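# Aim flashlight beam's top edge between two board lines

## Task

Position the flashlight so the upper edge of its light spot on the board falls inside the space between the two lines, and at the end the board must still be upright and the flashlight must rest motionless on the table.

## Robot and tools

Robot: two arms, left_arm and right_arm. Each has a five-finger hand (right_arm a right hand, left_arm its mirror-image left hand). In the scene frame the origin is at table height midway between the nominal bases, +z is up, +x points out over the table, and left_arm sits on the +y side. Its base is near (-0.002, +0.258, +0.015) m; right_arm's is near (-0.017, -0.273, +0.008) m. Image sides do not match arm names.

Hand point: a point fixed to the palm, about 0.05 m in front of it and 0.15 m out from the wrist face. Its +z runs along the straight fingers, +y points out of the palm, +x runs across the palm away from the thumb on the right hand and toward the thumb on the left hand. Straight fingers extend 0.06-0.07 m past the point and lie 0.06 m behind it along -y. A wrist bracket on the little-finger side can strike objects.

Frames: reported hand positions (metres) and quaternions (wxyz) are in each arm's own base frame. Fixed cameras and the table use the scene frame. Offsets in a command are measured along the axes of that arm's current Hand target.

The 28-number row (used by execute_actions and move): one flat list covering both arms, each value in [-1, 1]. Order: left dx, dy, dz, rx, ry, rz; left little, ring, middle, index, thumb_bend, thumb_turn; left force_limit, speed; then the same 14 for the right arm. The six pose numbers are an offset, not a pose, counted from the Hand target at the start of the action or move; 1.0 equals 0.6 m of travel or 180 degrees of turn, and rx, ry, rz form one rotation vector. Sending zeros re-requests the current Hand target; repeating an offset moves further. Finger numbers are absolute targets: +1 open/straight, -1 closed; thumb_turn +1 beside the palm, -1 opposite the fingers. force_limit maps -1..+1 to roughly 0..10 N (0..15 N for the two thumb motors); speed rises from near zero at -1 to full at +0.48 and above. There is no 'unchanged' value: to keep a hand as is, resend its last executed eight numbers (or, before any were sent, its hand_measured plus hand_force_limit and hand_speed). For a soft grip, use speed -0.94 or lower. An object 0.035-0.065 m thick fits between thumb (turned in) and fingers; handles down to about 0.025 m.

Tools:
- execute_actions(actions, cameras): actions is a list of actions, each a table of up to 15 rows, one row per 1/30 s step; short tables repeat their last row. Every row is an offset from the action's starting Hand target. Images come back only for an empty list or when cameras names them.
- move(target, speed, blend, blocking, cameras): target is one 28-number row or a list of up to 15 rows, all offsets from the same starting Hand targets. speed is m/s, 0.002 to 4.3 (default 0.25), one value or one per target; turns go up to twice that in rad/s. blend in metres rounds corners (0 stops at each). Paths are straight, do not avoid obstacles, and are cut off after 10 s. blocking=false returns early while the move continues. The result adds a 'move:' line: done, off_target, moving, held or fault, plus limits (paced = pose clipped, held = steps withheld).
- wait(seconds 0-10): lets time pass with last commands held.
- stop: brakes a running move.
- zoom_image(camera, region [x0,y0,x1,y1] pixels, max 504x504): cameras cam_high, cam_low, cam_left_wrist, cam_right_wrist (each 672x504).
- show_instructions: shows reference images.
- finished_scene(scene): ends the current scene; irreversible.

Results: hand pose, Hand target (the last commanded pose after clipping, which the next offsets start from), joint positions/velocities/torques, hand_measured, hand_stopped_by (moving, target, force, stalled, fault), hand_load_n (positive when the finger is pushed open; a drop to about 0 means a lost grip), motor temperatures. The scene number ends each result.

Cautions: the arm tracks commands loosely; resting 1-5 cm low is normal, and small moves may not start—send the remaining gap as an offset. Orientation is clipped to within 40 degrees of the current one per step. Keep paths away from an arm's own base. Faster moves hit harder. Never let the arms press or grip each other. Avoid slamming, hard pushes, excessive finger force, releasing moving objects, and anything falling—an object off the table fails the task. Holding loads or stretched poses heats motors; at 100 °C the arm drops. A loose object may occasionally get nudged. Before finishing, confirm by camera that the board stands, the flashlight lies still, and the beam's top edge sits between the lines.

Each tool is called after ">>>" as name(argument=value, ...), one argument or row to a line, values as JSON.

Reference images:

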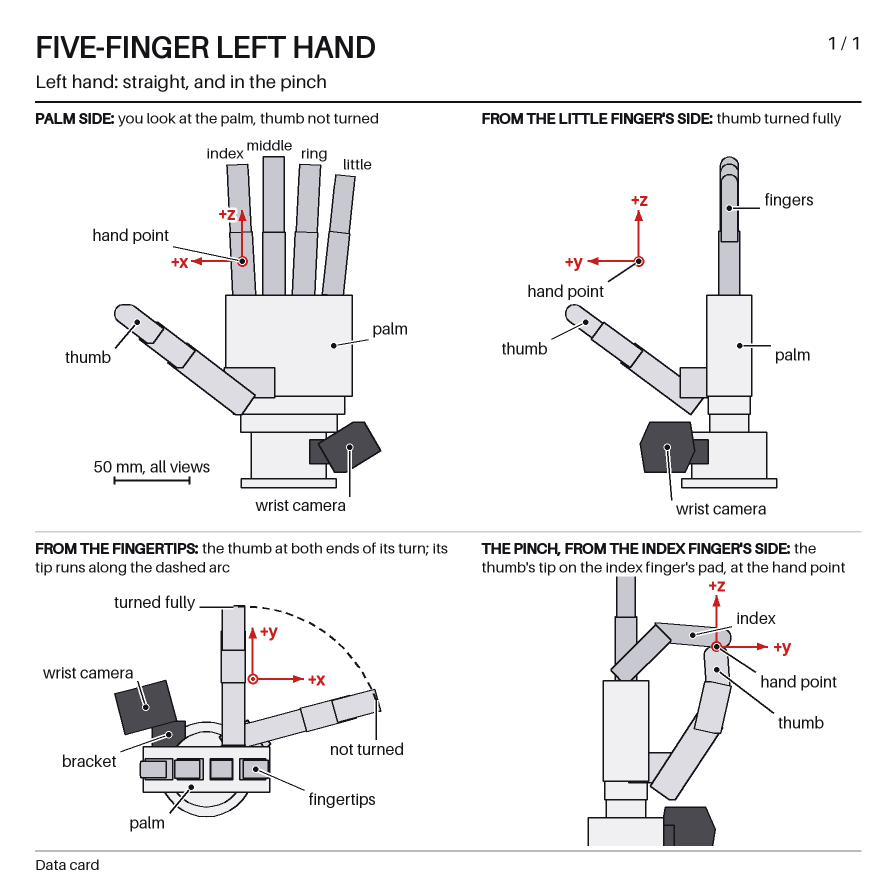

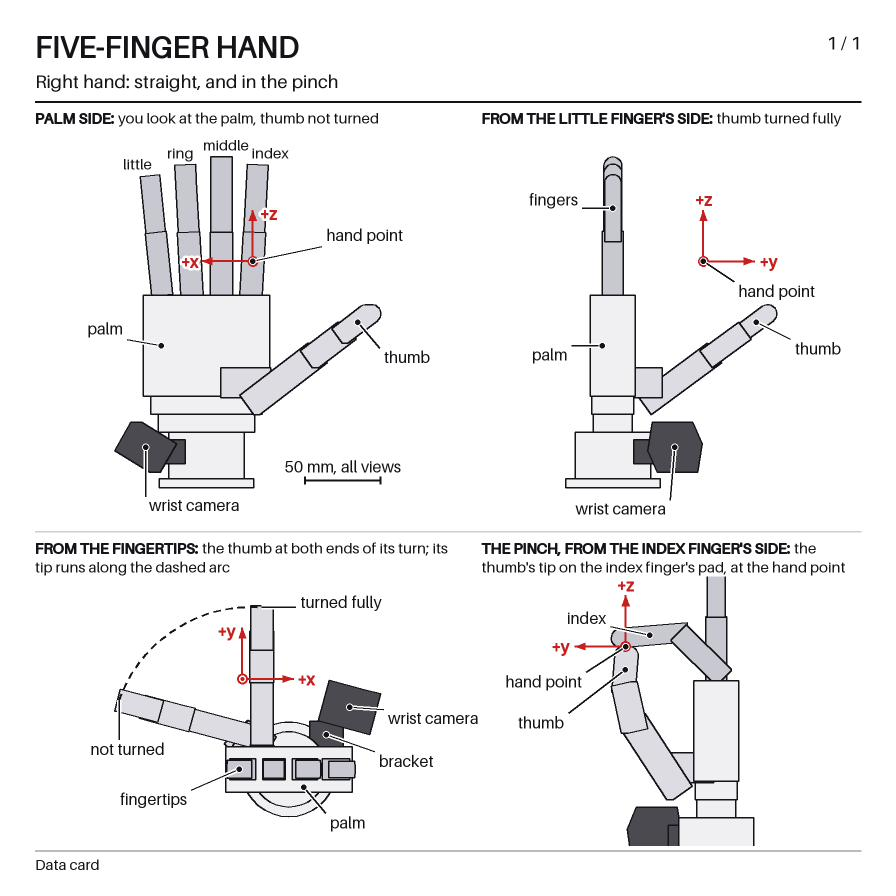

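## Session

>>> execute_actions(
  actions=[],
)

Scene clock: 0.00 s.
left_arm: end_effector_position=(+0.4385, +0.0468, +0.2346) hand_measured=(+1.000, +1.000, +1.000, +1.000, +1.000, +1.000) hand_load_n=(+0.0, +0.0, +0.0, -0.5, +0.0, +0.0) hand_stopped_by=(target, target, target, target, target, target) hand_force_limit=0.00 hand_speed=-0.80 end_effector_quat_wxyz=(+0.141, +0.269, +0.930, +0.209) | right_arm: end_effector_position=(+0.5122, +0.0480, +0.2705) hand_measured=(+1.000, +1.000, +1.000, +1.000, +1.000, +1.000) hand_load_n=(+0.0, +0.0, +0.0, +0.0, +0.0, +0.0) hand_stopped_by=(target, target, target, target, target, target) hand_force_limit=0.00 hand_speed=-0.80 end_effector_quat_wxyz=(+0.297, -0.568, +0.624, -0.446)
Joint positions: left_arm=[-0.208 1.262 1.101 -1.077 -0.394 1.992] | right_arm=[0.174 1.139 0.987 -0.322 0.377 0.035]
Joint velocities: within noise
Joint torques (N m): no reading
Motor temperatures (°C): left_arm=[31 29 30 29 28 30] | right_arm=[29 31 35 25 25 26]
Heat: left arm: hottest waist 31 °C; right arm: hottest elbow 35 °C.
Hand target: left_arm +0.4459, +0.0452, +0.2480; +0.156, +0.265, +0.928, +0.210 | right_arm +0.5196, +0.0493, +0.2899; +0.310, -0.560, +0.620, -0.455

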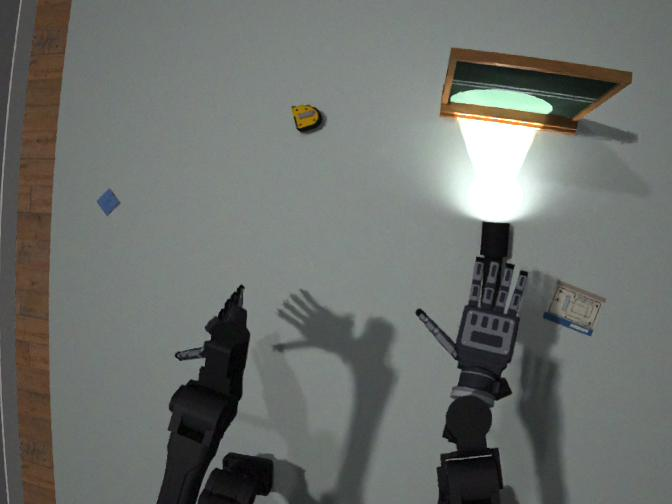

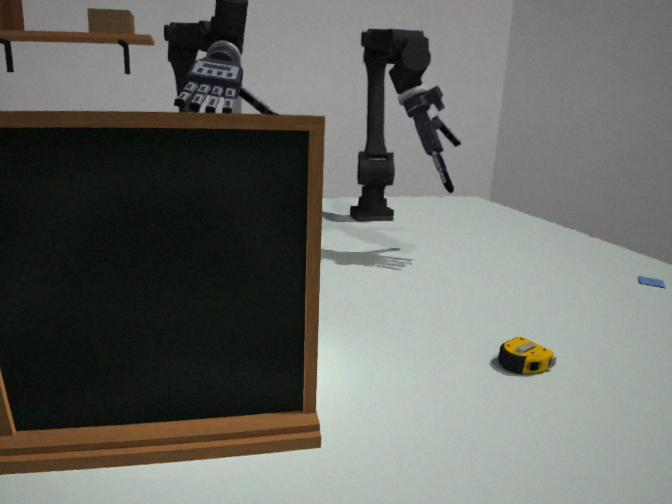

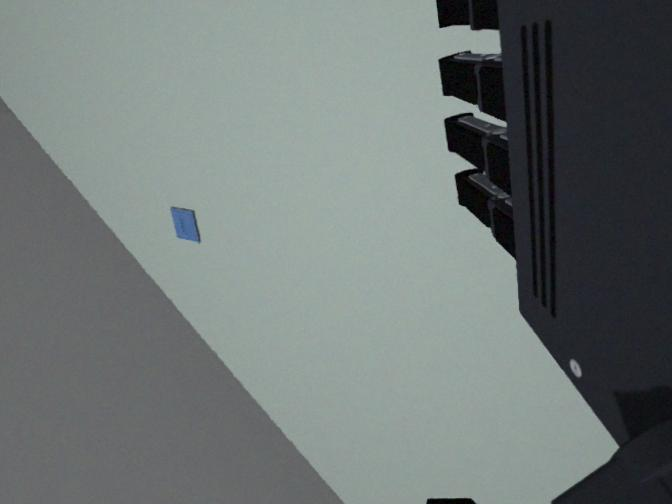

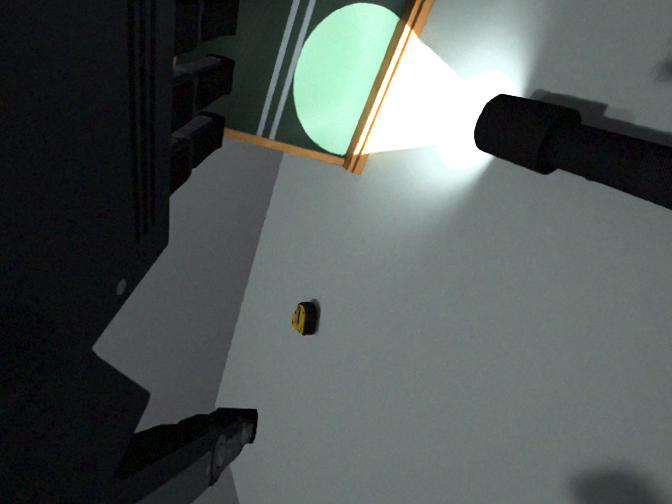

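>>> zoom_image(
  camera="cam_high",
  region=[420, 30, 650, 280],
)

>>> zoom_image(
  camera="cam_right_wrist",
  region=[170, 0, 470, 200],
)

Scaled by 2.016 from the camera's 672x504 image, which has a finer 960x720 frame.

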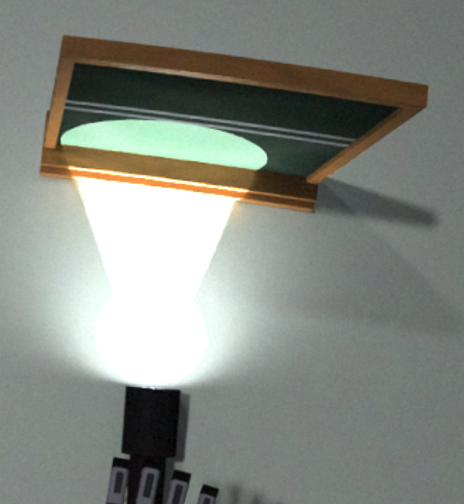

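Scaled by 1.680 from the camera's 672x504 image, which has a finer 960x720 frame.

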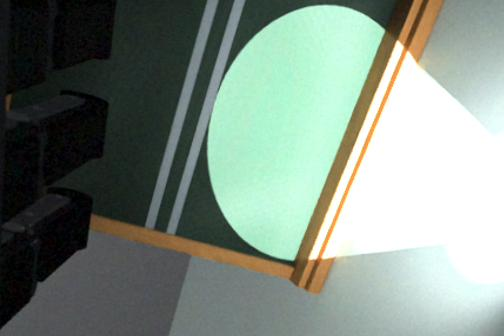

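>>> move(
  target=[
    [0,0,0,0,0,0,1,1,1,1,1,-1,0,-0.3, 0.437,0.0265,0.07,0.0757,-0.0304,0.0326,1,1,1,1,1,1,0,-0.8],
    [-0.6305,-0.7107,-0.1372,0.3724,0.0251,-0.2354,1,1,1,1,1,-1,0,-0.3, 0.437,0.0265,0.07,0.0757,-0.0304,0.0326,1,1,1,1,1,1,0,-0.8],
  ],
  speed=0.3,
  cameras=["all"],
)

Scene clock: 88.13 s.
left_arm: end_effector_position=(+0.5258, -0.5029, +0.1645) hand_measured=(+1.000, +1.000, +1.000, +1.000, +1.000, -1.000) hand_load_n=(+0.0, +0.0, +0.0, +0.0, -0.5, +0.0) hand_stopped_by=(target, target, target, target, target, target) hand_force_limit=0.00 hand_speed=-0.30 end_effector_quat_wxyz=(-0.003, -0.043, +0.930, -0.365) | right_arm: end_effector_position=(+0.4922, -0.2090, +0.2690) hand_measured=(+1.000, +1.000, +1.000, +1.000, +1.000, +1.000) hand_load_n=(+0.0, +0.0, +0.0, +0.0, +0.0, +0.0) hand_stopped_by=(target, target, target, target, target, target) hand_force_limit=0.00 hand_speed=-0.80 end_effector_quat_wxyz=(+0.421, -0.511, +0.590, -0.463)
Joint positions: left_arm=[-0.637 2.107 2.078 -1.017 0.56 0.687] | right_arm=[-0.612 1.201 0.879 0.075 -0.479 -0.092]
Joint torques (N m): left_arm=[-1.49 -20.66 13.74 1.33 0.46 -0.12] | right_arm=[1.26 -5.83 12.83 2.13 -0.14 0.07]
Motor temperatures (°C): left_arm=[31 30 35 29 29 30] | right_arm=[29 31 40 25 25 25]
Heat: left arm: hottest elbow 35 °C; right arm: hottest elbow 40 °C.
Hand target: left_arm +0.5377, -0.5199, +0.1844; +0.015, -0.036, +0.923, -0.382 | right_arm +0.5029, -0.2161, +0.2914; +0.426, -0.508, +0.574, -0.481
Off the commanded pose: left_arm 0.029 m, 3 deg | right_arm 0.026 m, 3 deg.
move: off_target (left_arm, right_arm)

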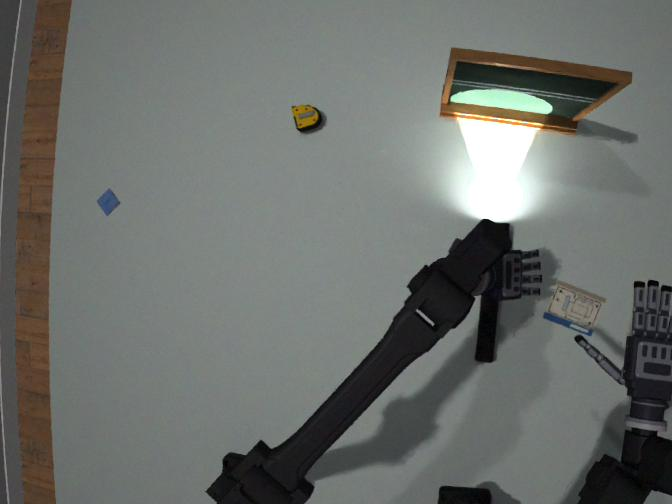

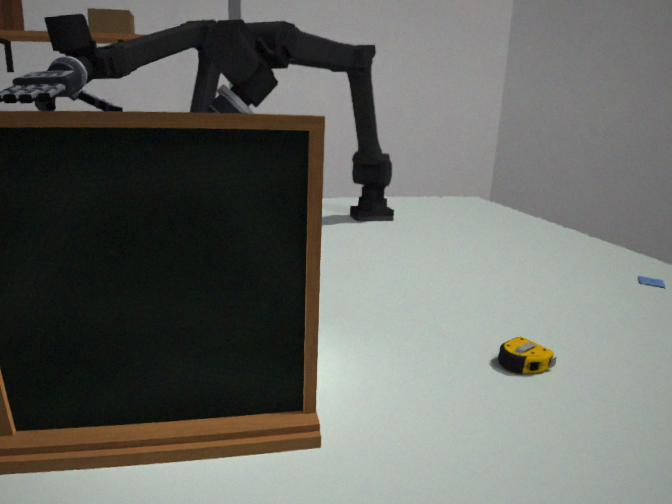

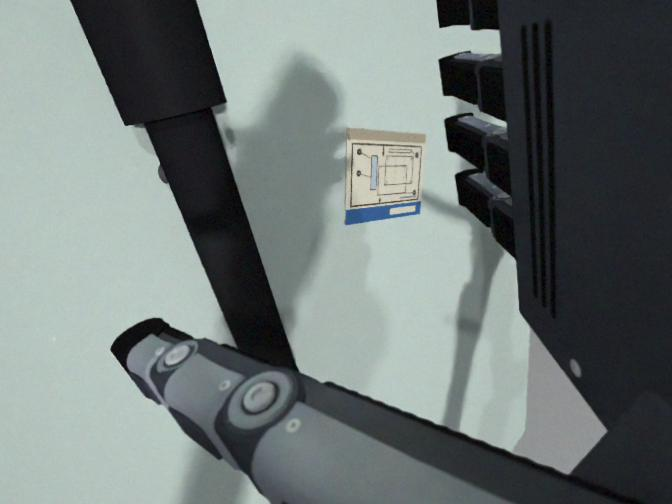

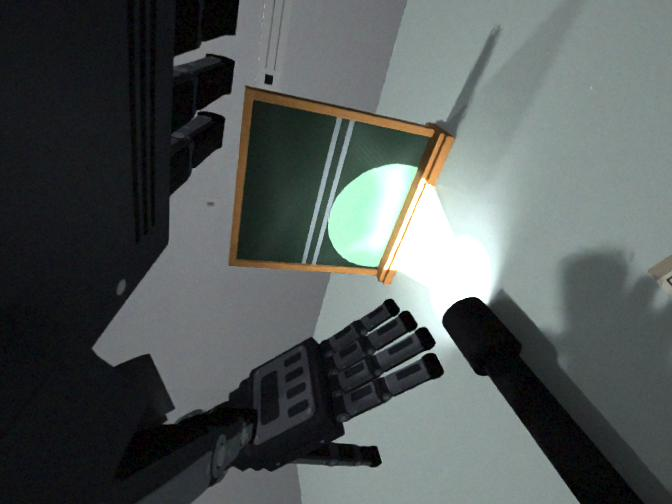

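>>> zoom_image(
  camera="cam_high",
  region=[420, 200, 600, 380],
)

>>> zoom_image(
  camera="cam_right_wrist",
  region=[220, 70, 470, 300],
)

Scaled by 2.800 from the camera's 672x504 image, which has a finer 960x720 frame.

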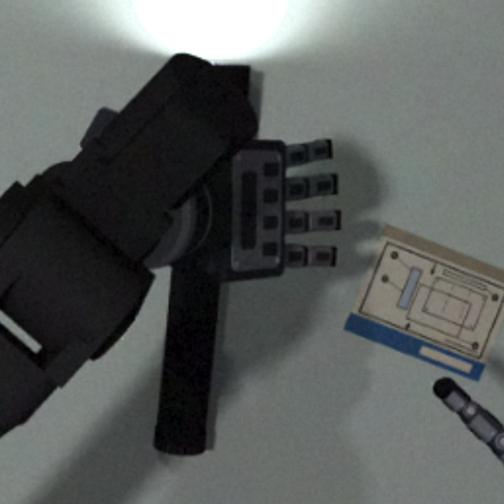

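Scaled by 2.016 from the camera's 672x504 image, which has a finer 960x720 frame.

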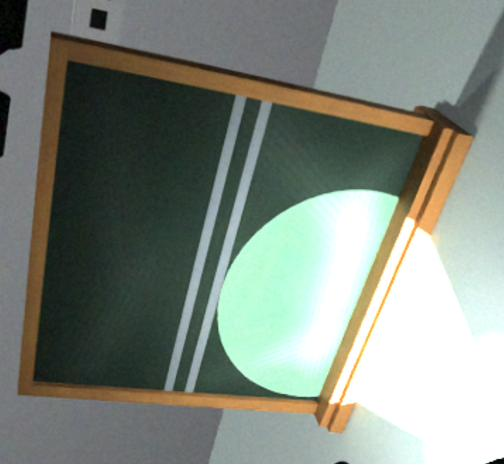

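>>> move(
  target=[0.0175,0.111,0.088,0,0.0255,0.0255,1,1,1,1,1,-1,0,-0.3, 0,0,0,0,0,0,1,1,1,1,1,1,0,-0.8],
  speed=0.15,
  cameras=["cam_high","cam_left_wrist","cam_right_wrist"],
)

>>> zoom_image(
  camera="cam_high",
  region=[420, 200, 600, 380],
)

Scene clock: 171.17 s.
left_arm: end_effector_position=(+0.5253, -0.5083, +0.1029) hand_measured=(+1.000, +1.000, +1.000, +1.000, +1.000, -1.000) hand_load_n=(+0.0, +0.0, +0.0, +0.0, +0.0, +0.0) hand_stopped_by=(target, target, target, target, target, target) hand_force_limit=0.00 hand_speed=-0.30 end_effector_quat_wxyz=(-0.011, +0.009, +0.925, -0.380) | right_arm: end_effector_position=(+0.4922, -0.2090, +0.2690) hand_measured=(+1.000, +1.000, +1.000, +1.000, +1.000, +1.000) hand_load_n=(+0.0, +0.0, +0.0, +0.0, +0.0, +0.0) hand_stopped_by=(target, target, target, target, target, target) hand_force_limit=0.00 hand_speed=-0.80 end_effector_quat_wxyz=(+0.421, -0.511, +0.590, -0.463)
Joint positions: left_arm=[-0.637 2.147 1.981 -0.896 0.619 0.787] | right_arm=[-0.612 1.201 0.879 0.075 -0.479 -0.092]
Joint torques (N m): left_arm=[-0.97 -21.83 8.29 1.46 0.61 0.09] | right_arm=[1.49 -5.89 12.77 2.14 -0.13 0.08]
Motor temperatures (°C): left_arm=[31 35 44 29 29 29] | right_arm=[29 31 44 25 25 25]
Heat: left arm: hottest elbow 44 °C; right arm: hottest elbow 44 °C.
Hand target: left_arm +0.5265, -0.5110, +0.1001; -0.007, +0.017, +0.924, -0.382 | right_arm +0.5029, -0.2161, +0.2914; +0.426, -0.508, +0.574, -0.481
Off the commanded pose: left_arm 0.004 m, 1 deg | right_arm 0.026 m, 3 deg.
move: off_target (right_arm)
Images, in order (width x height): cam_high 672x504, cam_left_wrist 672x504, cam_right_wrist 672x504.

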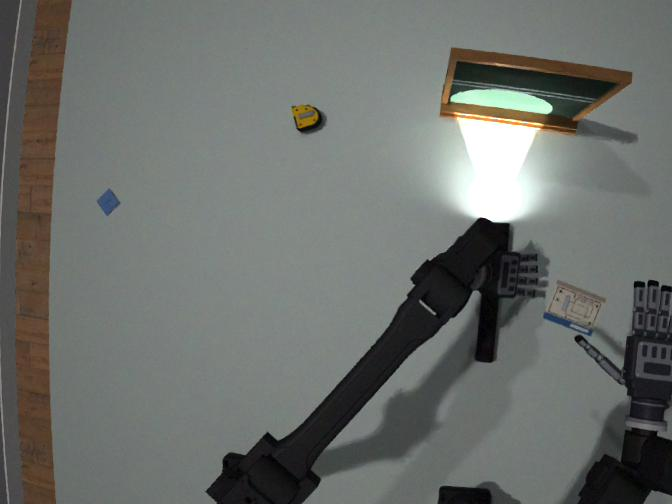

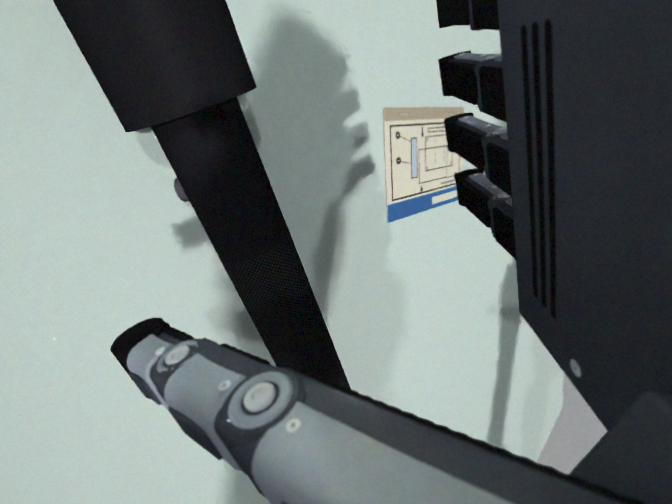

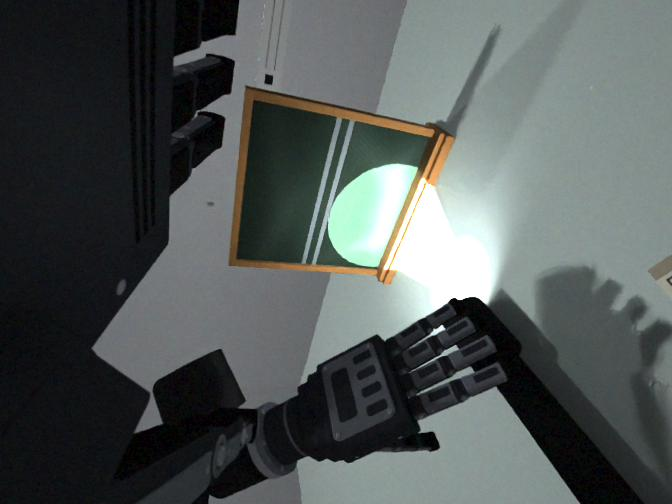

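Scaled by 2.800 from the camera's 672x504 image, which has a finer 960x720 frame.

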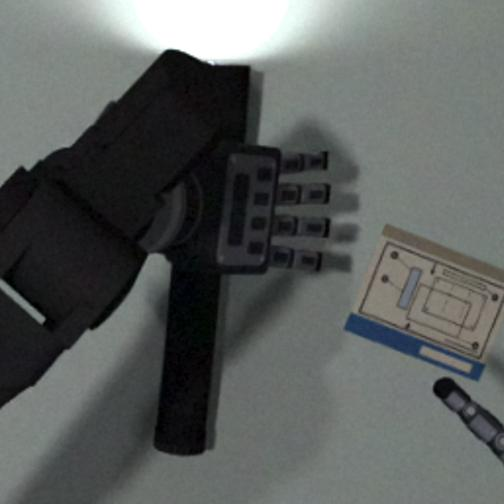

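>>> move(
  target=[
    [0.02,0.088,0.089,0,0,0,1,1,1,1,1,-1,0,-0.3, 0,0,0,0,0,0,1,1,1,1,1,1,0,-0.8],
    [0.02,0.103,0.104,0,0,0,1,1,1,1,1,-1,0,-0.3, 0,0,0,0,0,0,1,1,1,1,1,1,0,-0.8],
  ],
  speed=[0.12,0.06],
  cameras=["cam_high","cam_left_wrist","cam_right_wrist"],
)

>>> zoom_image(
  camera="cam_right_wrist",
  region=[380, 240, 630, 490],
)

Scene clock: 179.73 s.
left_arm: end_effector_position=(+0.5213, -0.5050, +0.0250) hand_measured=(+1.000, +1.000, +1.000, +1.000, +1.000, -1.000) hand_load_n=(+0.0, +0.0, +0.0, +0.0, +0.0, +0.0) hand_stopped_by=(target, target, target, target, target, target) hand_force_limit=0.00 hand_speed=-0.30 end_effector_quat_wxyz=(-0.002, +0.012, +0.923, -0.385) | right_arm: end_effector_position=(+0.4922, -0.2090, +0.2690) hand_measured=(+1.000, +1.000, +1.000, +1.000, +1.000, +1.000) hand_load_n=(+0.0, +0.0, +0.0, +0.0, -0.5, -0.5) hand_stopped_by=(target, target, target, target, target, target) hand_force_limit=0.00 hand_speed=-0.80 end_effector_quat_wxyz=(+0.421, -0.511, +0.590, -0.463)
Joint positions: left_arm=[-0.637 2.178 1.819 -0.682 0.617 0.787] | right_arm=[-0.612 1.201 0.879 0.075 -0.479 -0.092]
Joint torques (N m): left_arm=[-1.79 -20.84 7.6 1.35 0.48 0] | right_arm=[1.26 -5.66 12.79 2.21 -0.14 0.07]
Heat: left arm: hottest elbow 41 °C; right arm: hottest elbow 44 °C.
Hand target: left_arm +0.5145, -0.5108, +0.0121; -0.007, +0.016, +0.924, -0.382 | right_arm +0.5029, -0.2161, +0.2914; +0.426, -0.508, +0.574, -0.481
Off the commanded pose: left_arm 0.016 m, 1 deg | right_arm 0.026 m, 3 deg.
move: off_target (left_arm, right_arm)
Images, in order (width x height): cam_high 672x504, cam_left_wrist 672x504, cam_right_wrist 672x504.

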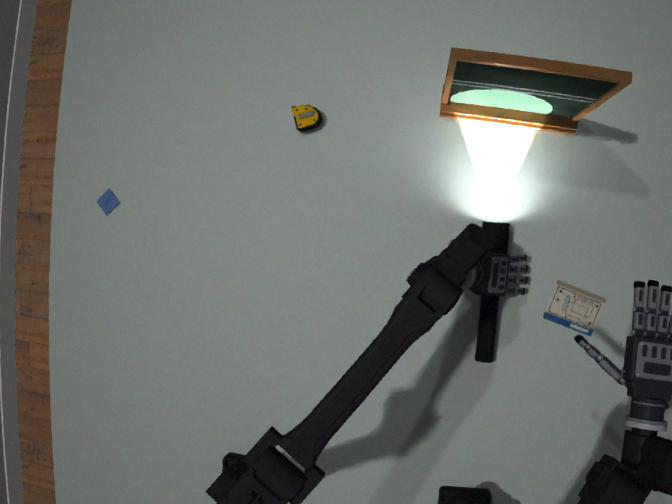

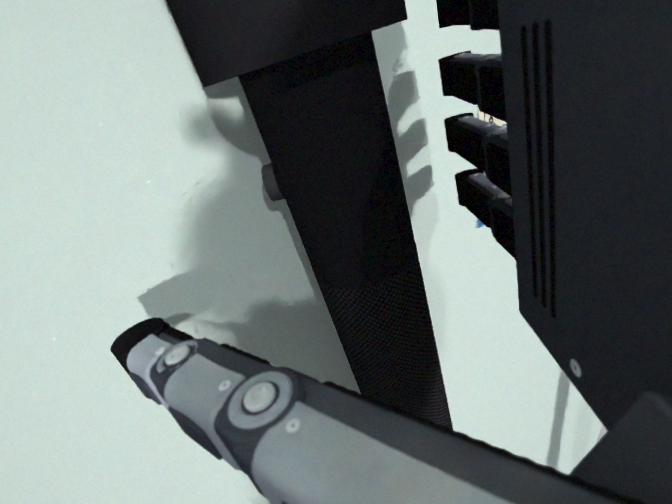

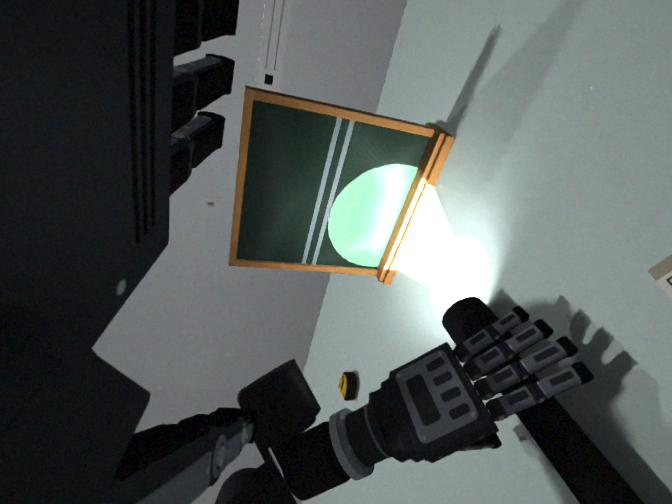

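Scaled by 2.016 from the camera's 672x504 image, which has a finer 960x720 frame.

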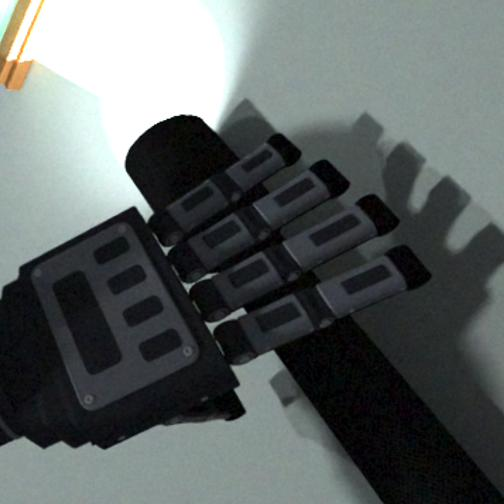

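>>> move(
  target=[0.019,0.0042,0.0098,0,0,0,1,1,1,1,1,-1,0,-0.3, 0,0,0,0,0,0,1,1,1,1,1,1,0,-0.8],
  speed=0.08,
  cameras=["cam_high","cam_left_wrist"],
)

>>> zoom_image(
  camera="cam_high",
  region=[420, 200, 600, 380],
)

Scene clock: 194.37 s.
left_arm: end_effector_position=(+0.5094, -0.5066, +0.0092) hand_measured=(+1.000, +1.000, +1.000, +1.000, +1.000, -1.000) hand_load_n=(+0.0, +0.0, +0.0, +0.0, +0.0, +0.0) hand_stopped_by=(target, target, target, target, target, target) hand_force_limit=0.00 hand_speed=-0.30 end_effector_quat_wxyz=(-0.005, +0.015, +0.924, -0.381) | right_arm: end_effector_position=(+0.4922, -0.2090, +0.2690) hand_measured=(+1.000, +1.000, +1.000, +1.000, +1.000, +1.000) hand_load_n=(+0.0, +0.0, +0.0, +0.0, +0.0, +0.0) hand_stopped_by=(target, target, target, target, target, target) hand_force_limit=0.00 hand_speed=-0.80 end_effector_quat_wxyz=(+0.421, -0.511, +0.590, -0.463)
Joint positions: left_arm=[-0.65 2.178 1.777 -0.645 0.611 0.785] | right_arm=[-0.612 1.201 0.879 0.075 -0.479 -0.092]
Joint torques (N m): left_arm=[-1.73 -21.89 7.46 1.46 0.45 -0.1] | right_arm=[1.44 -5.54 12.83 2.15 -0.14 0.07]
Motor temperatures (°C): left_arm=[31 35 39 29 29 29] | right_arm=[29 31 44 25 25 25]
Heat: left arm: hottest elbow 39 °C; right arm: hottest elbow 44 °C.
Hand target: left_arm +0.5031, -0.5127, +0.0061; -0.007, +0.016, +0.924, -0.382 | right_arm +0.5029, -0.2161, +0.2914; +0.426, -0.508, +0.574, -0.481
Off the commanded pose: left_arm 0.009 m, 0 deg | right_arm 0.026 m, 3 deg.
move: off_target (right_arm)
Images, in order (width x height): cam_high 672x504, cam_left_wrist 672x504.

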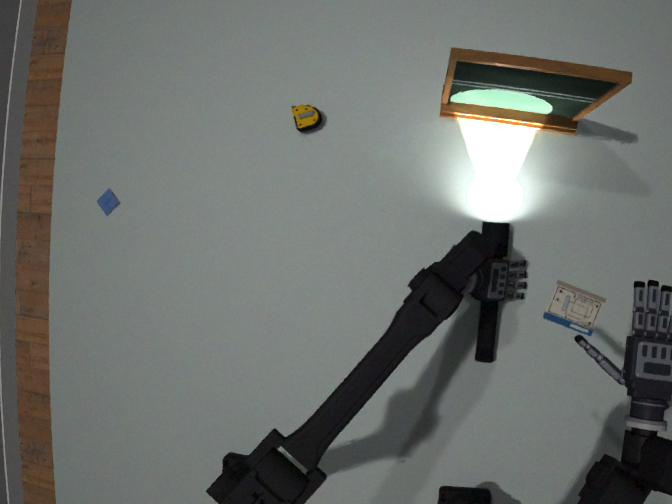

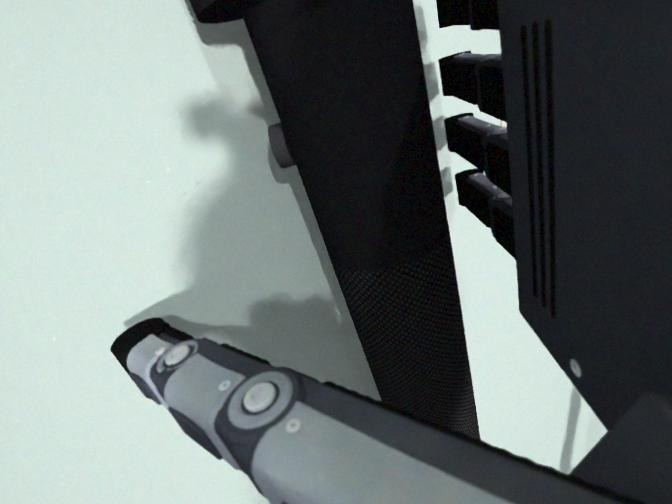

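Scaled by 2.800 from the camera's 672x504 image, which has a finer 960x720 frame.

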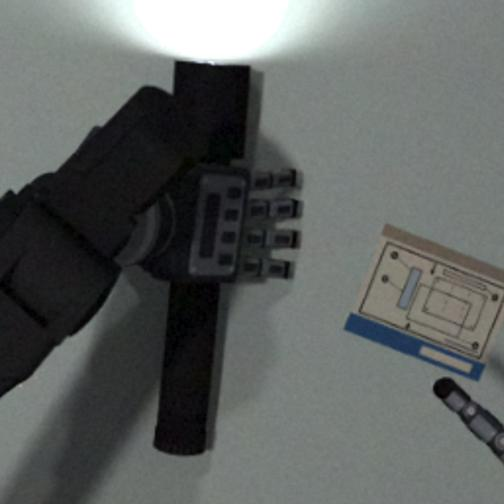

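>>> move(
  target=[0,0,0,0,0,0,-0.6,-0.6,-0.6,-0.6,-0.6,-1,-0.5,-0.9, 0,0,0,0,0,0,1,1,1,1,1,1,0,-0.8],
  speed=0.08,
  cameras=["cam_high","cam_left_wrist","cam_right_wrist"],
)

>>> zoom_image(
  camera="cam_right_wrist",
  region=[220, 70, 470, 300],
)

Scene clock: 205.23 s.
left_arm: end_effector_position=(+0.5070, -0.5149, +0.0117) hand_measured=(-0.116, -0.070, +0.740, -0.004, +0.486, -1.000) hand_load_n=(+4.5, +0.5, +2.5, +1.5, +7.0, +1.5) hand_stopped_by=(force, force, force, force, force, target) hand_force_limit=-0.50 hand_speed=-0.90 end_effector_quat_wxyz=(-0.002, +0.020, +0.922, -0.388) | right_arm: end_effector_position=(+0.4922, -0.2090, +0.2690) hand_measured=(+1.000, +1.000, +1.000, +1.000, +1.000, +1.000) hand_load_n=(+0.0, +0.0, +0.0, +0.5, +0.0, +0.0) hand_stopped_by=(target, target, target, target, target, target) hand_force_limit=0.00 hand_speed=-0.80 end_effector_quat_wxyz=(+0.421, -0.511, +0.590, -0.463)
Joint positions: left_arm=[-0.66 2.177 1.777 -0.627 0.615 0.777] | right_arm=[-0.612 1.201 0.879 0.075 -0.479 -0.092]
Joint torques (N m): left_arm=[-1.03 -21.77 7.49 0.83 0.31 -0.04] | right_arm=[1.44 -5.48 12.88 2.14 -0.15 0.09]
Heat: left arm: hottest elbow 38 °C; right arm: hottest elbow 44 °C.
Hand target: left_arm +0.5031, -0.5127, +0.0061; -0.007, +0.016, +0.924, -0.382 | right_arm +0.5029, -0.2161, +0.2914; +0.426, -0.508, +0.574, -0.481
Off the commanded pose: left_arm 0.007 m, 1 deg | right_arm 0.026 m, 3 deg.
move: off_target (right_arm)
Images, in order (width x height): cam_high 672x504, cam_left_wrist 672x504, cam_right_wrist 672x504.

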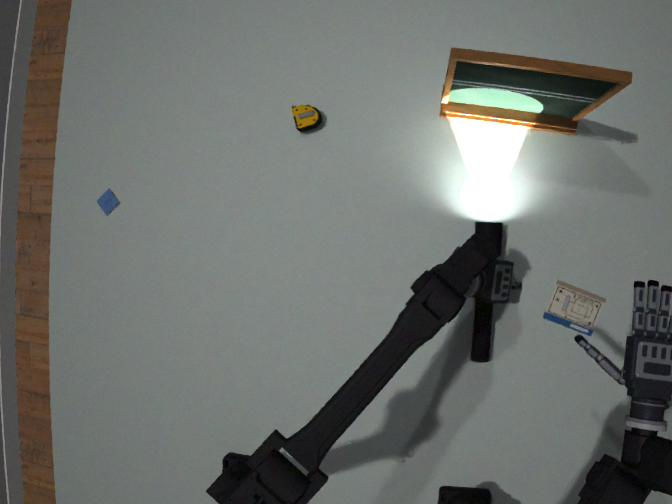

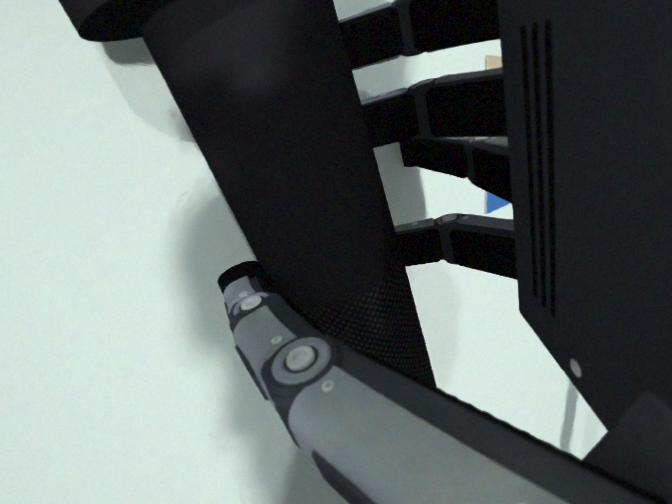

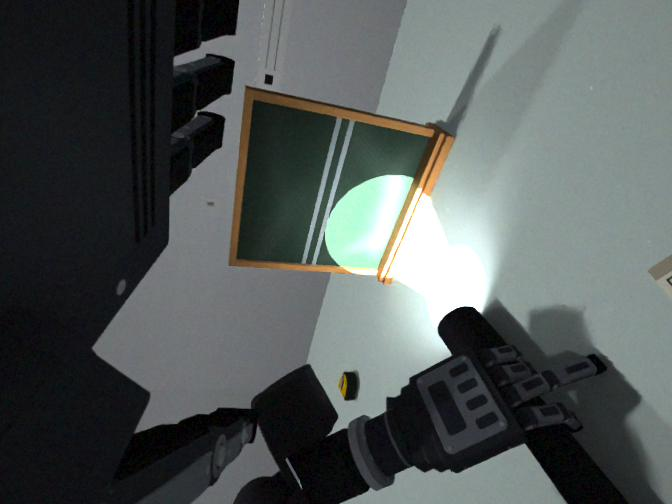

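Scaled by 2.016 from the camera's 672x504 image, which has a finer 960x720 frame.

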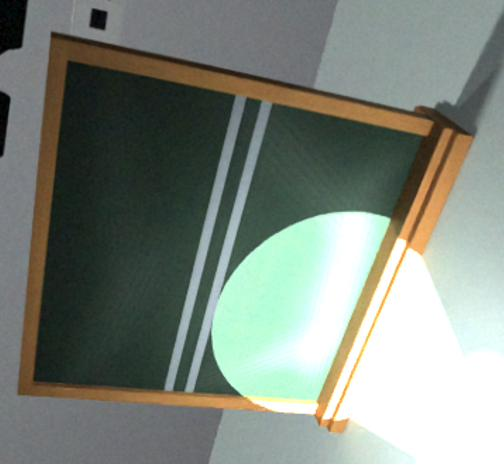

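>>> move(
  target=[0.0747,-0.0467,0.0373,0,0,0,-0.6,-0.6,-0.6,-0.6,-0.6,-1,-0.5,-0.9, 0,0,0,0,0,0,1,1,1,1,1,1,0,-0.8],
  speed=0.05,
  cameras=["cam_high","cam_left_wrist","cam_right_wrist"],
)

>>> zoom_image(
  camera="cam_right_wrist",
  region=[220, 70, 470, 300],
)

Scene clock: 215.87 s.
left_arm: end_effector_position=(+0.4984, -0.5191, +0.0109) hand_measured=(-0.116, -0.070, +0.740, -0.004, +0.486, -1.000) hand_load_n=(+5.0, +0.5, +0.5, +0.0, +5.0, +2.5) hand_stopped_by=(force, force, force, force, force, target) hand_force_limit=-0.50 hand_speed=-0.90 end_effector_quat_wxyz=(+0.017, -0.001, +0.924, -0.381) | right_arm: end_effector_position=(+0.4922, -0.2090, +0.2690) hand_measured=(+1.000, +1.000, +1.000, +1.000, +1.000, +1.000) hand_load_n=(+0.0, +0.0, +0.0, +0.0, +0.0, +0.0) hand_stopped_by=(target, target, target, target, target, target) hand_force_limit=0.00 hand_speed=-0.80 end_effector_quat_wxyz=(+0.421, -0.511, +0.590, -0.463)
Joint positions: left_arm=[-0.682 2.144 1.718 -0.559 0.555 0.716] | right_arm=[-0.612 1.201 0.879 0.075 -0.479 -0.092]
Joint torques (N m): left_arm=[-5.42 -22.48 6.53 1.05 0.95 -0.21] | right_arm=[1.67 -5.66 12.81 2.09 -0.14 0.09]
Heat: left arm: hottest elbow 37 °C; right arm: hottest elbow 44 °C.
Hand target: left_arm +0.4571, -0.5469, +0.0103; -0.007, +0.016, +0.924, -0.382 | right_arm +0.5029, -0.2161, +0.2914; +0.426, -0.508, +0.574, -0.481
Off the commanded pose: left_arm 0.050 m, 3 deg | right_arm 0.026 m, 3 deg.
move: off_target (left_arm, right_arm)
Images, in order (width x height): cam_high 672x504, cam_left_wrist 672x504, cam_right_wrist 672x504.

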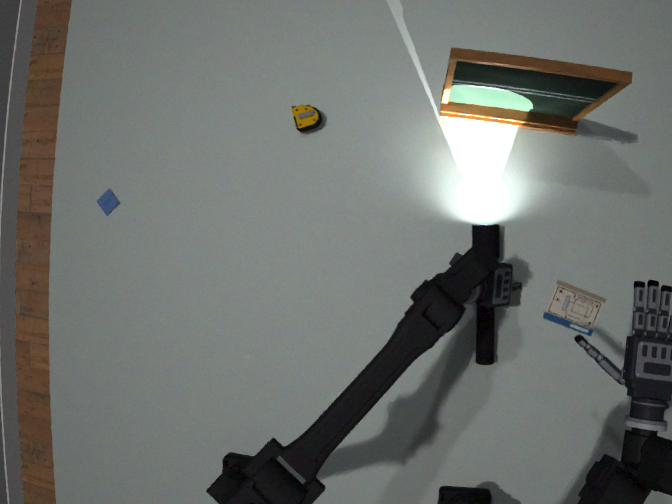

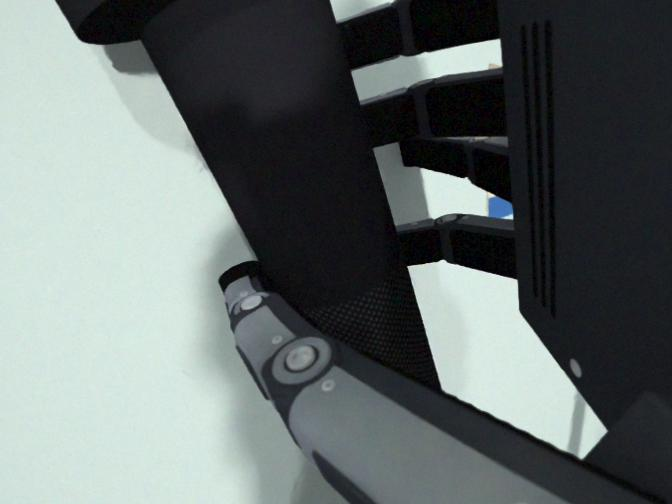

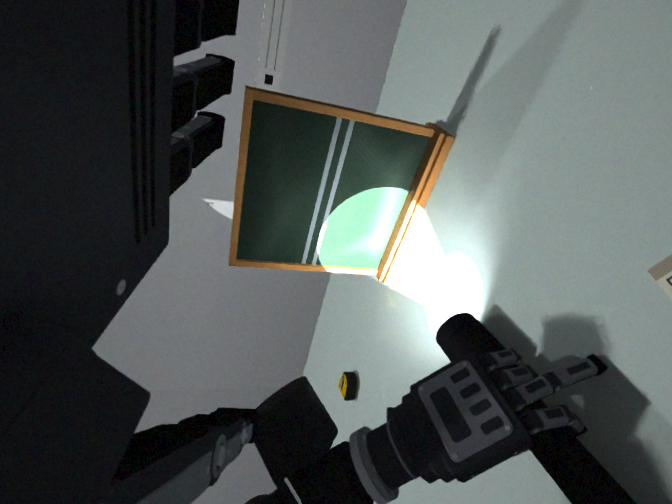

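Scaled by 2.016 from the camera's 672x504 image, which has a finer 960x720 frame.

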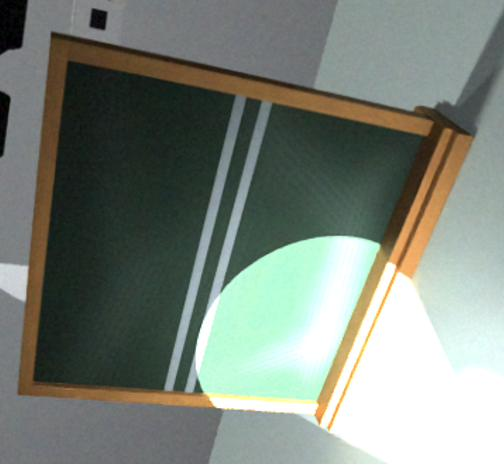

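>>> move(
  target=[0.045,-0.042,0.021,0,0.014,0.014,-0.6,-0.6,-0.6,-0.6,-0.6,-1,-0.5,-0.9, 0,0,0,0,0,0,1,1,1,1,1,1,0,-0.8],
  speed=0.05,
  cameras=["cam_high","cam_left_wrist","cam_right_wrist"],
)

>>> zoom_image(
  camera="cam_right_wrist",
  region=[220, 70, 470, 300],
)

Scene clock: 225.97 s.
left_arm: end_effector_position=(+0.4686, -0.5445, +0.0112) hand_measured=(-0.116, -0.070, +0.740, -0.004, +0.486, -1.000) hand_load_n=(+3.0, +0.5, +0.5, +1.5, +4.5, +3.0) hand_stopped_by=(force, force, force, force, force, target) hand_force_limit=-0.50 hand_speed=-0.90 end_effector_quat_wxyz=(+0.006, +0.023, +0.925, -0.379) | right_arm: end_effector_position=(+0.4922, -0.2090, +0.2690) hand_measured=(+1.000, +1.000, +1.000, +1.000, +1.000, +1.000) hand_load_n=(+0.0, +0.0, +0.0, +0.0, -0.5, +0.0) hand_stopped_by=(target, target, target, target, target, target) hand_force_limit=0.00 hand_speed=-0.80 end_effector_quat_wxyz=(+0.421, -0.511, +0.590, -0.463)
Joint positions: left_arm=[-0.737 2.143 1.718 -0.565 0.552 0.715] | right_arm=[-0.612 1.201 0.879 0.075 -0.479 -0.092]
Joint torques (N m): left_arm=[-5.3 -22.3 8.35 0.16 1.25 -0.13] | right_arm=[1.55 -5.54 12.81 2.19 -0.14 0.09]
Heat: left arm: hottest shoulder 36 °C; right arm: hottest elbow 45 °C.
Hand target: left_arm +0.4293, -0.5726, +0.0191; -0.018, +0.045, +0.923, -0.382 | right_arm +0.5029, -0.2161, +0.2914; +0.426, -0.508, +0.574, -0.481
Off the commanded pose: left_arm 0.049 m, 4 deg | right_arm 0.026 m, 3 deg.
move: off_target (left_arm, right_arm)
Images, in order (width x height): cam_high 672x504, cam_left_wrist 672x504, cam_right_wrist 672x504.

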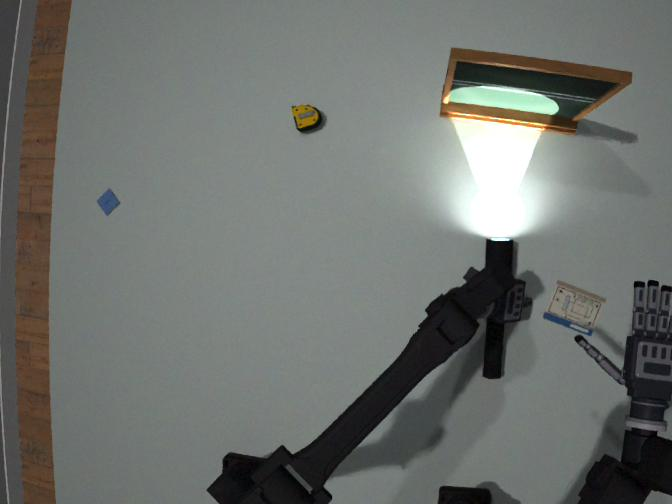

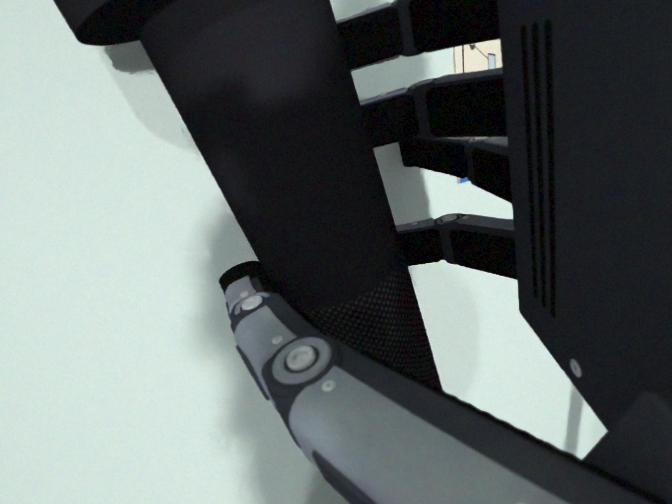

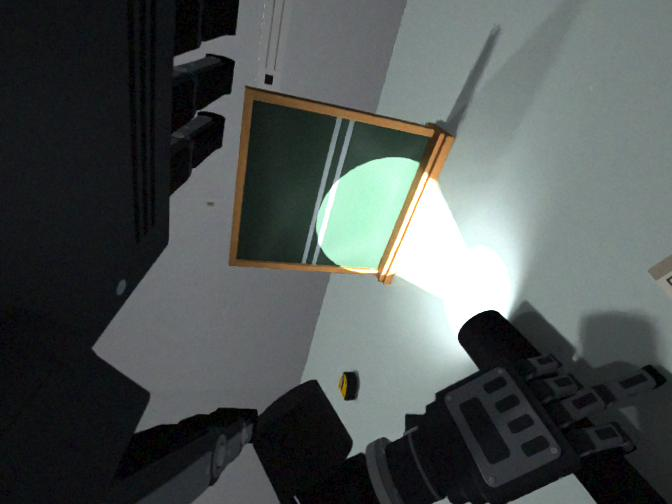

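Scaled by 2.016 from the camera's 672x504 image, which has a finer 960x720 frame.

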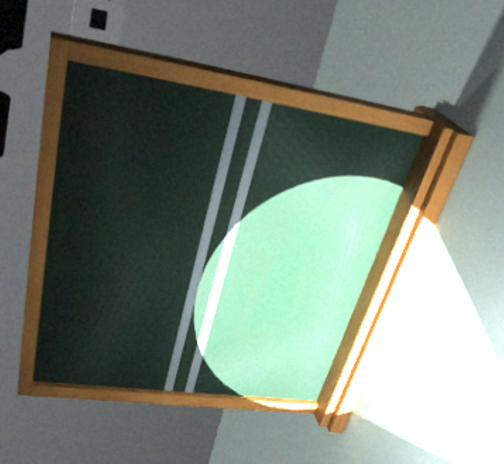

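>>> move(
  target=[-0.0607,0.047,-0.028,0,-0.0137,-0.0137,-0.6,-0.6,-0.6,-0.6,-0.6,-1,-0.5,-0.9, 0,0,0,0,0,0,1,1,1,1,1,1,0,-0.8],
  speed=0.1,
  cameras=["cam_high","cam_left_wrist","cam_right_wrist"],
)

>>> zoom_image(
  camera="cam_right_wrist",
  region=[220, 70, 470, 300],
)

Scene clock: 239.57 s.
left_arm: end_effector_position=(+0.4703, -0.5428, +0.0119) hand_measured=(-0.116, -0.070, +0.740, -0.004, +0.486, -1.000) hand_load_n=(+1.5, +0.5, +4.0, +3.0, +4.0, +3.0) hand_stopped_by=(force, force, force, force, force, target) hand_force_limit=-0.50 hand_speed=-0.90 end_effector_quat_wxyz=(+0.004, +0.022, +0.924, -0.382) | right_arm: end_effector_position=(+0.4922, -0.2090, +0.2690) hand_measured=(+1.000, +1.000, +1.000, +1.000, +1.000, +1.000) hand_load_n=(+0.0, +0.0, +0.0, +0.0, +0.0, +0.0) hand_stopped_by=(target, target, target, target, target, target) hand_force_limit=0.00 hand_speed=-0.80 end_effector_quat_wxyz=(+0.421, -0.511, +0.590, -0.463)
Joint positions: left_arm=[-0.731 2.143 1.718 -0.565 0.561 0.715] | right_arm=[-0.612 1.201 0.879 0.075 -0.479 -0.092]
Joint torques (N m): left_arm=[-0.79 -20.54 9.17 0.38 0.98 -0.11] | right_arm=[1.55 -5.54 12.79 2.13 -0.13 0.09]
Heat: left arm: hottest shoulder 35 °C; right arm: hottest elbow 45 °C.
Hand target: left_arm +0.4686, -0.5444, +0.0111; -0.007, +0.017, +0.924, -0.382 | right_arm +0.5029, -0.2161, +0.2914; +0.426, -0.508, +0.574, -0.481
Off the commanded pose: left_arm 0.002 m, 1 deg | right_arm 0.026 m, 3 deg.
move: off_target (right_arm)
Images, in order (width x height): cam_high 672x504, cam_left_wrist 672x504, cam_right_wrist 672x504.

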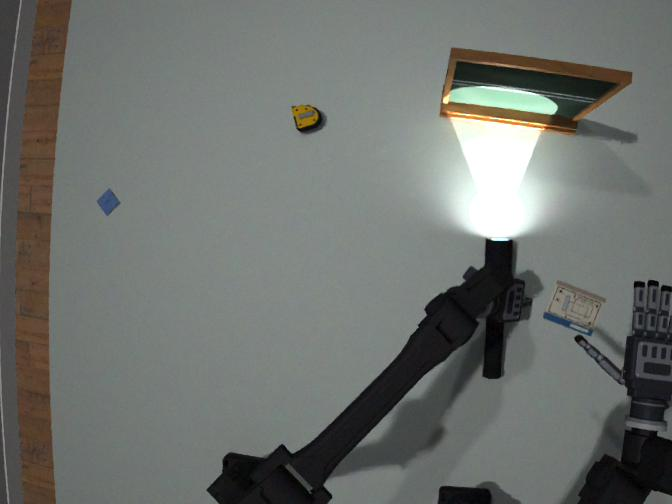

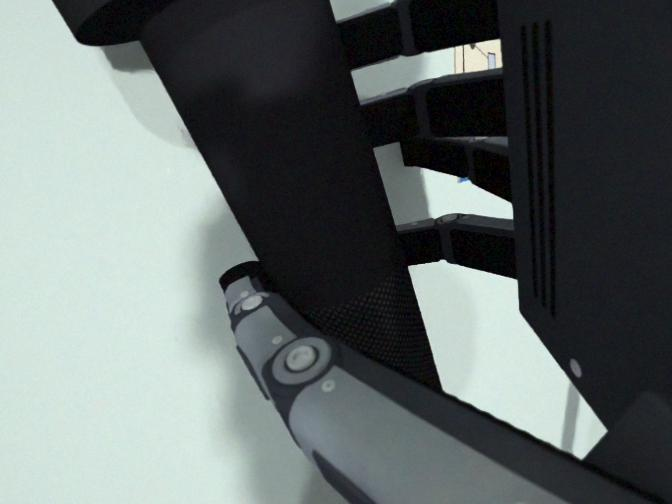

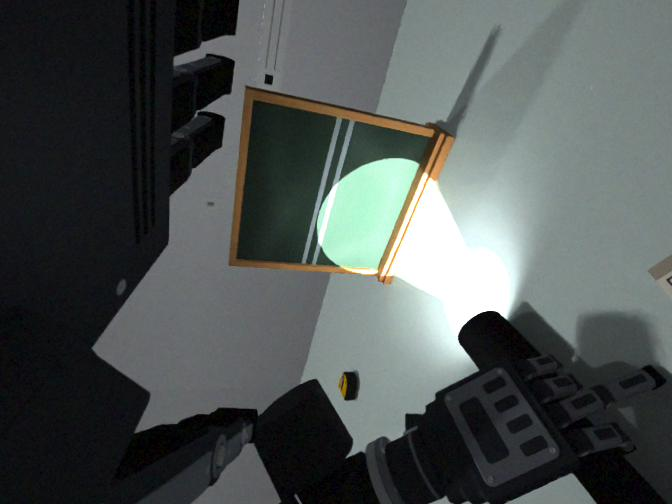

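Scaled by 2.016 from the camera's 672x504 image, which has a finer 960x720 frame.

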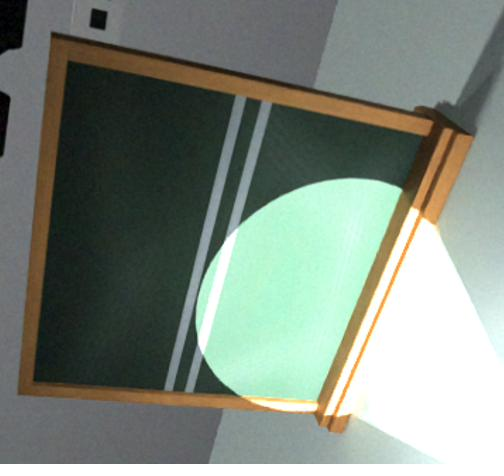

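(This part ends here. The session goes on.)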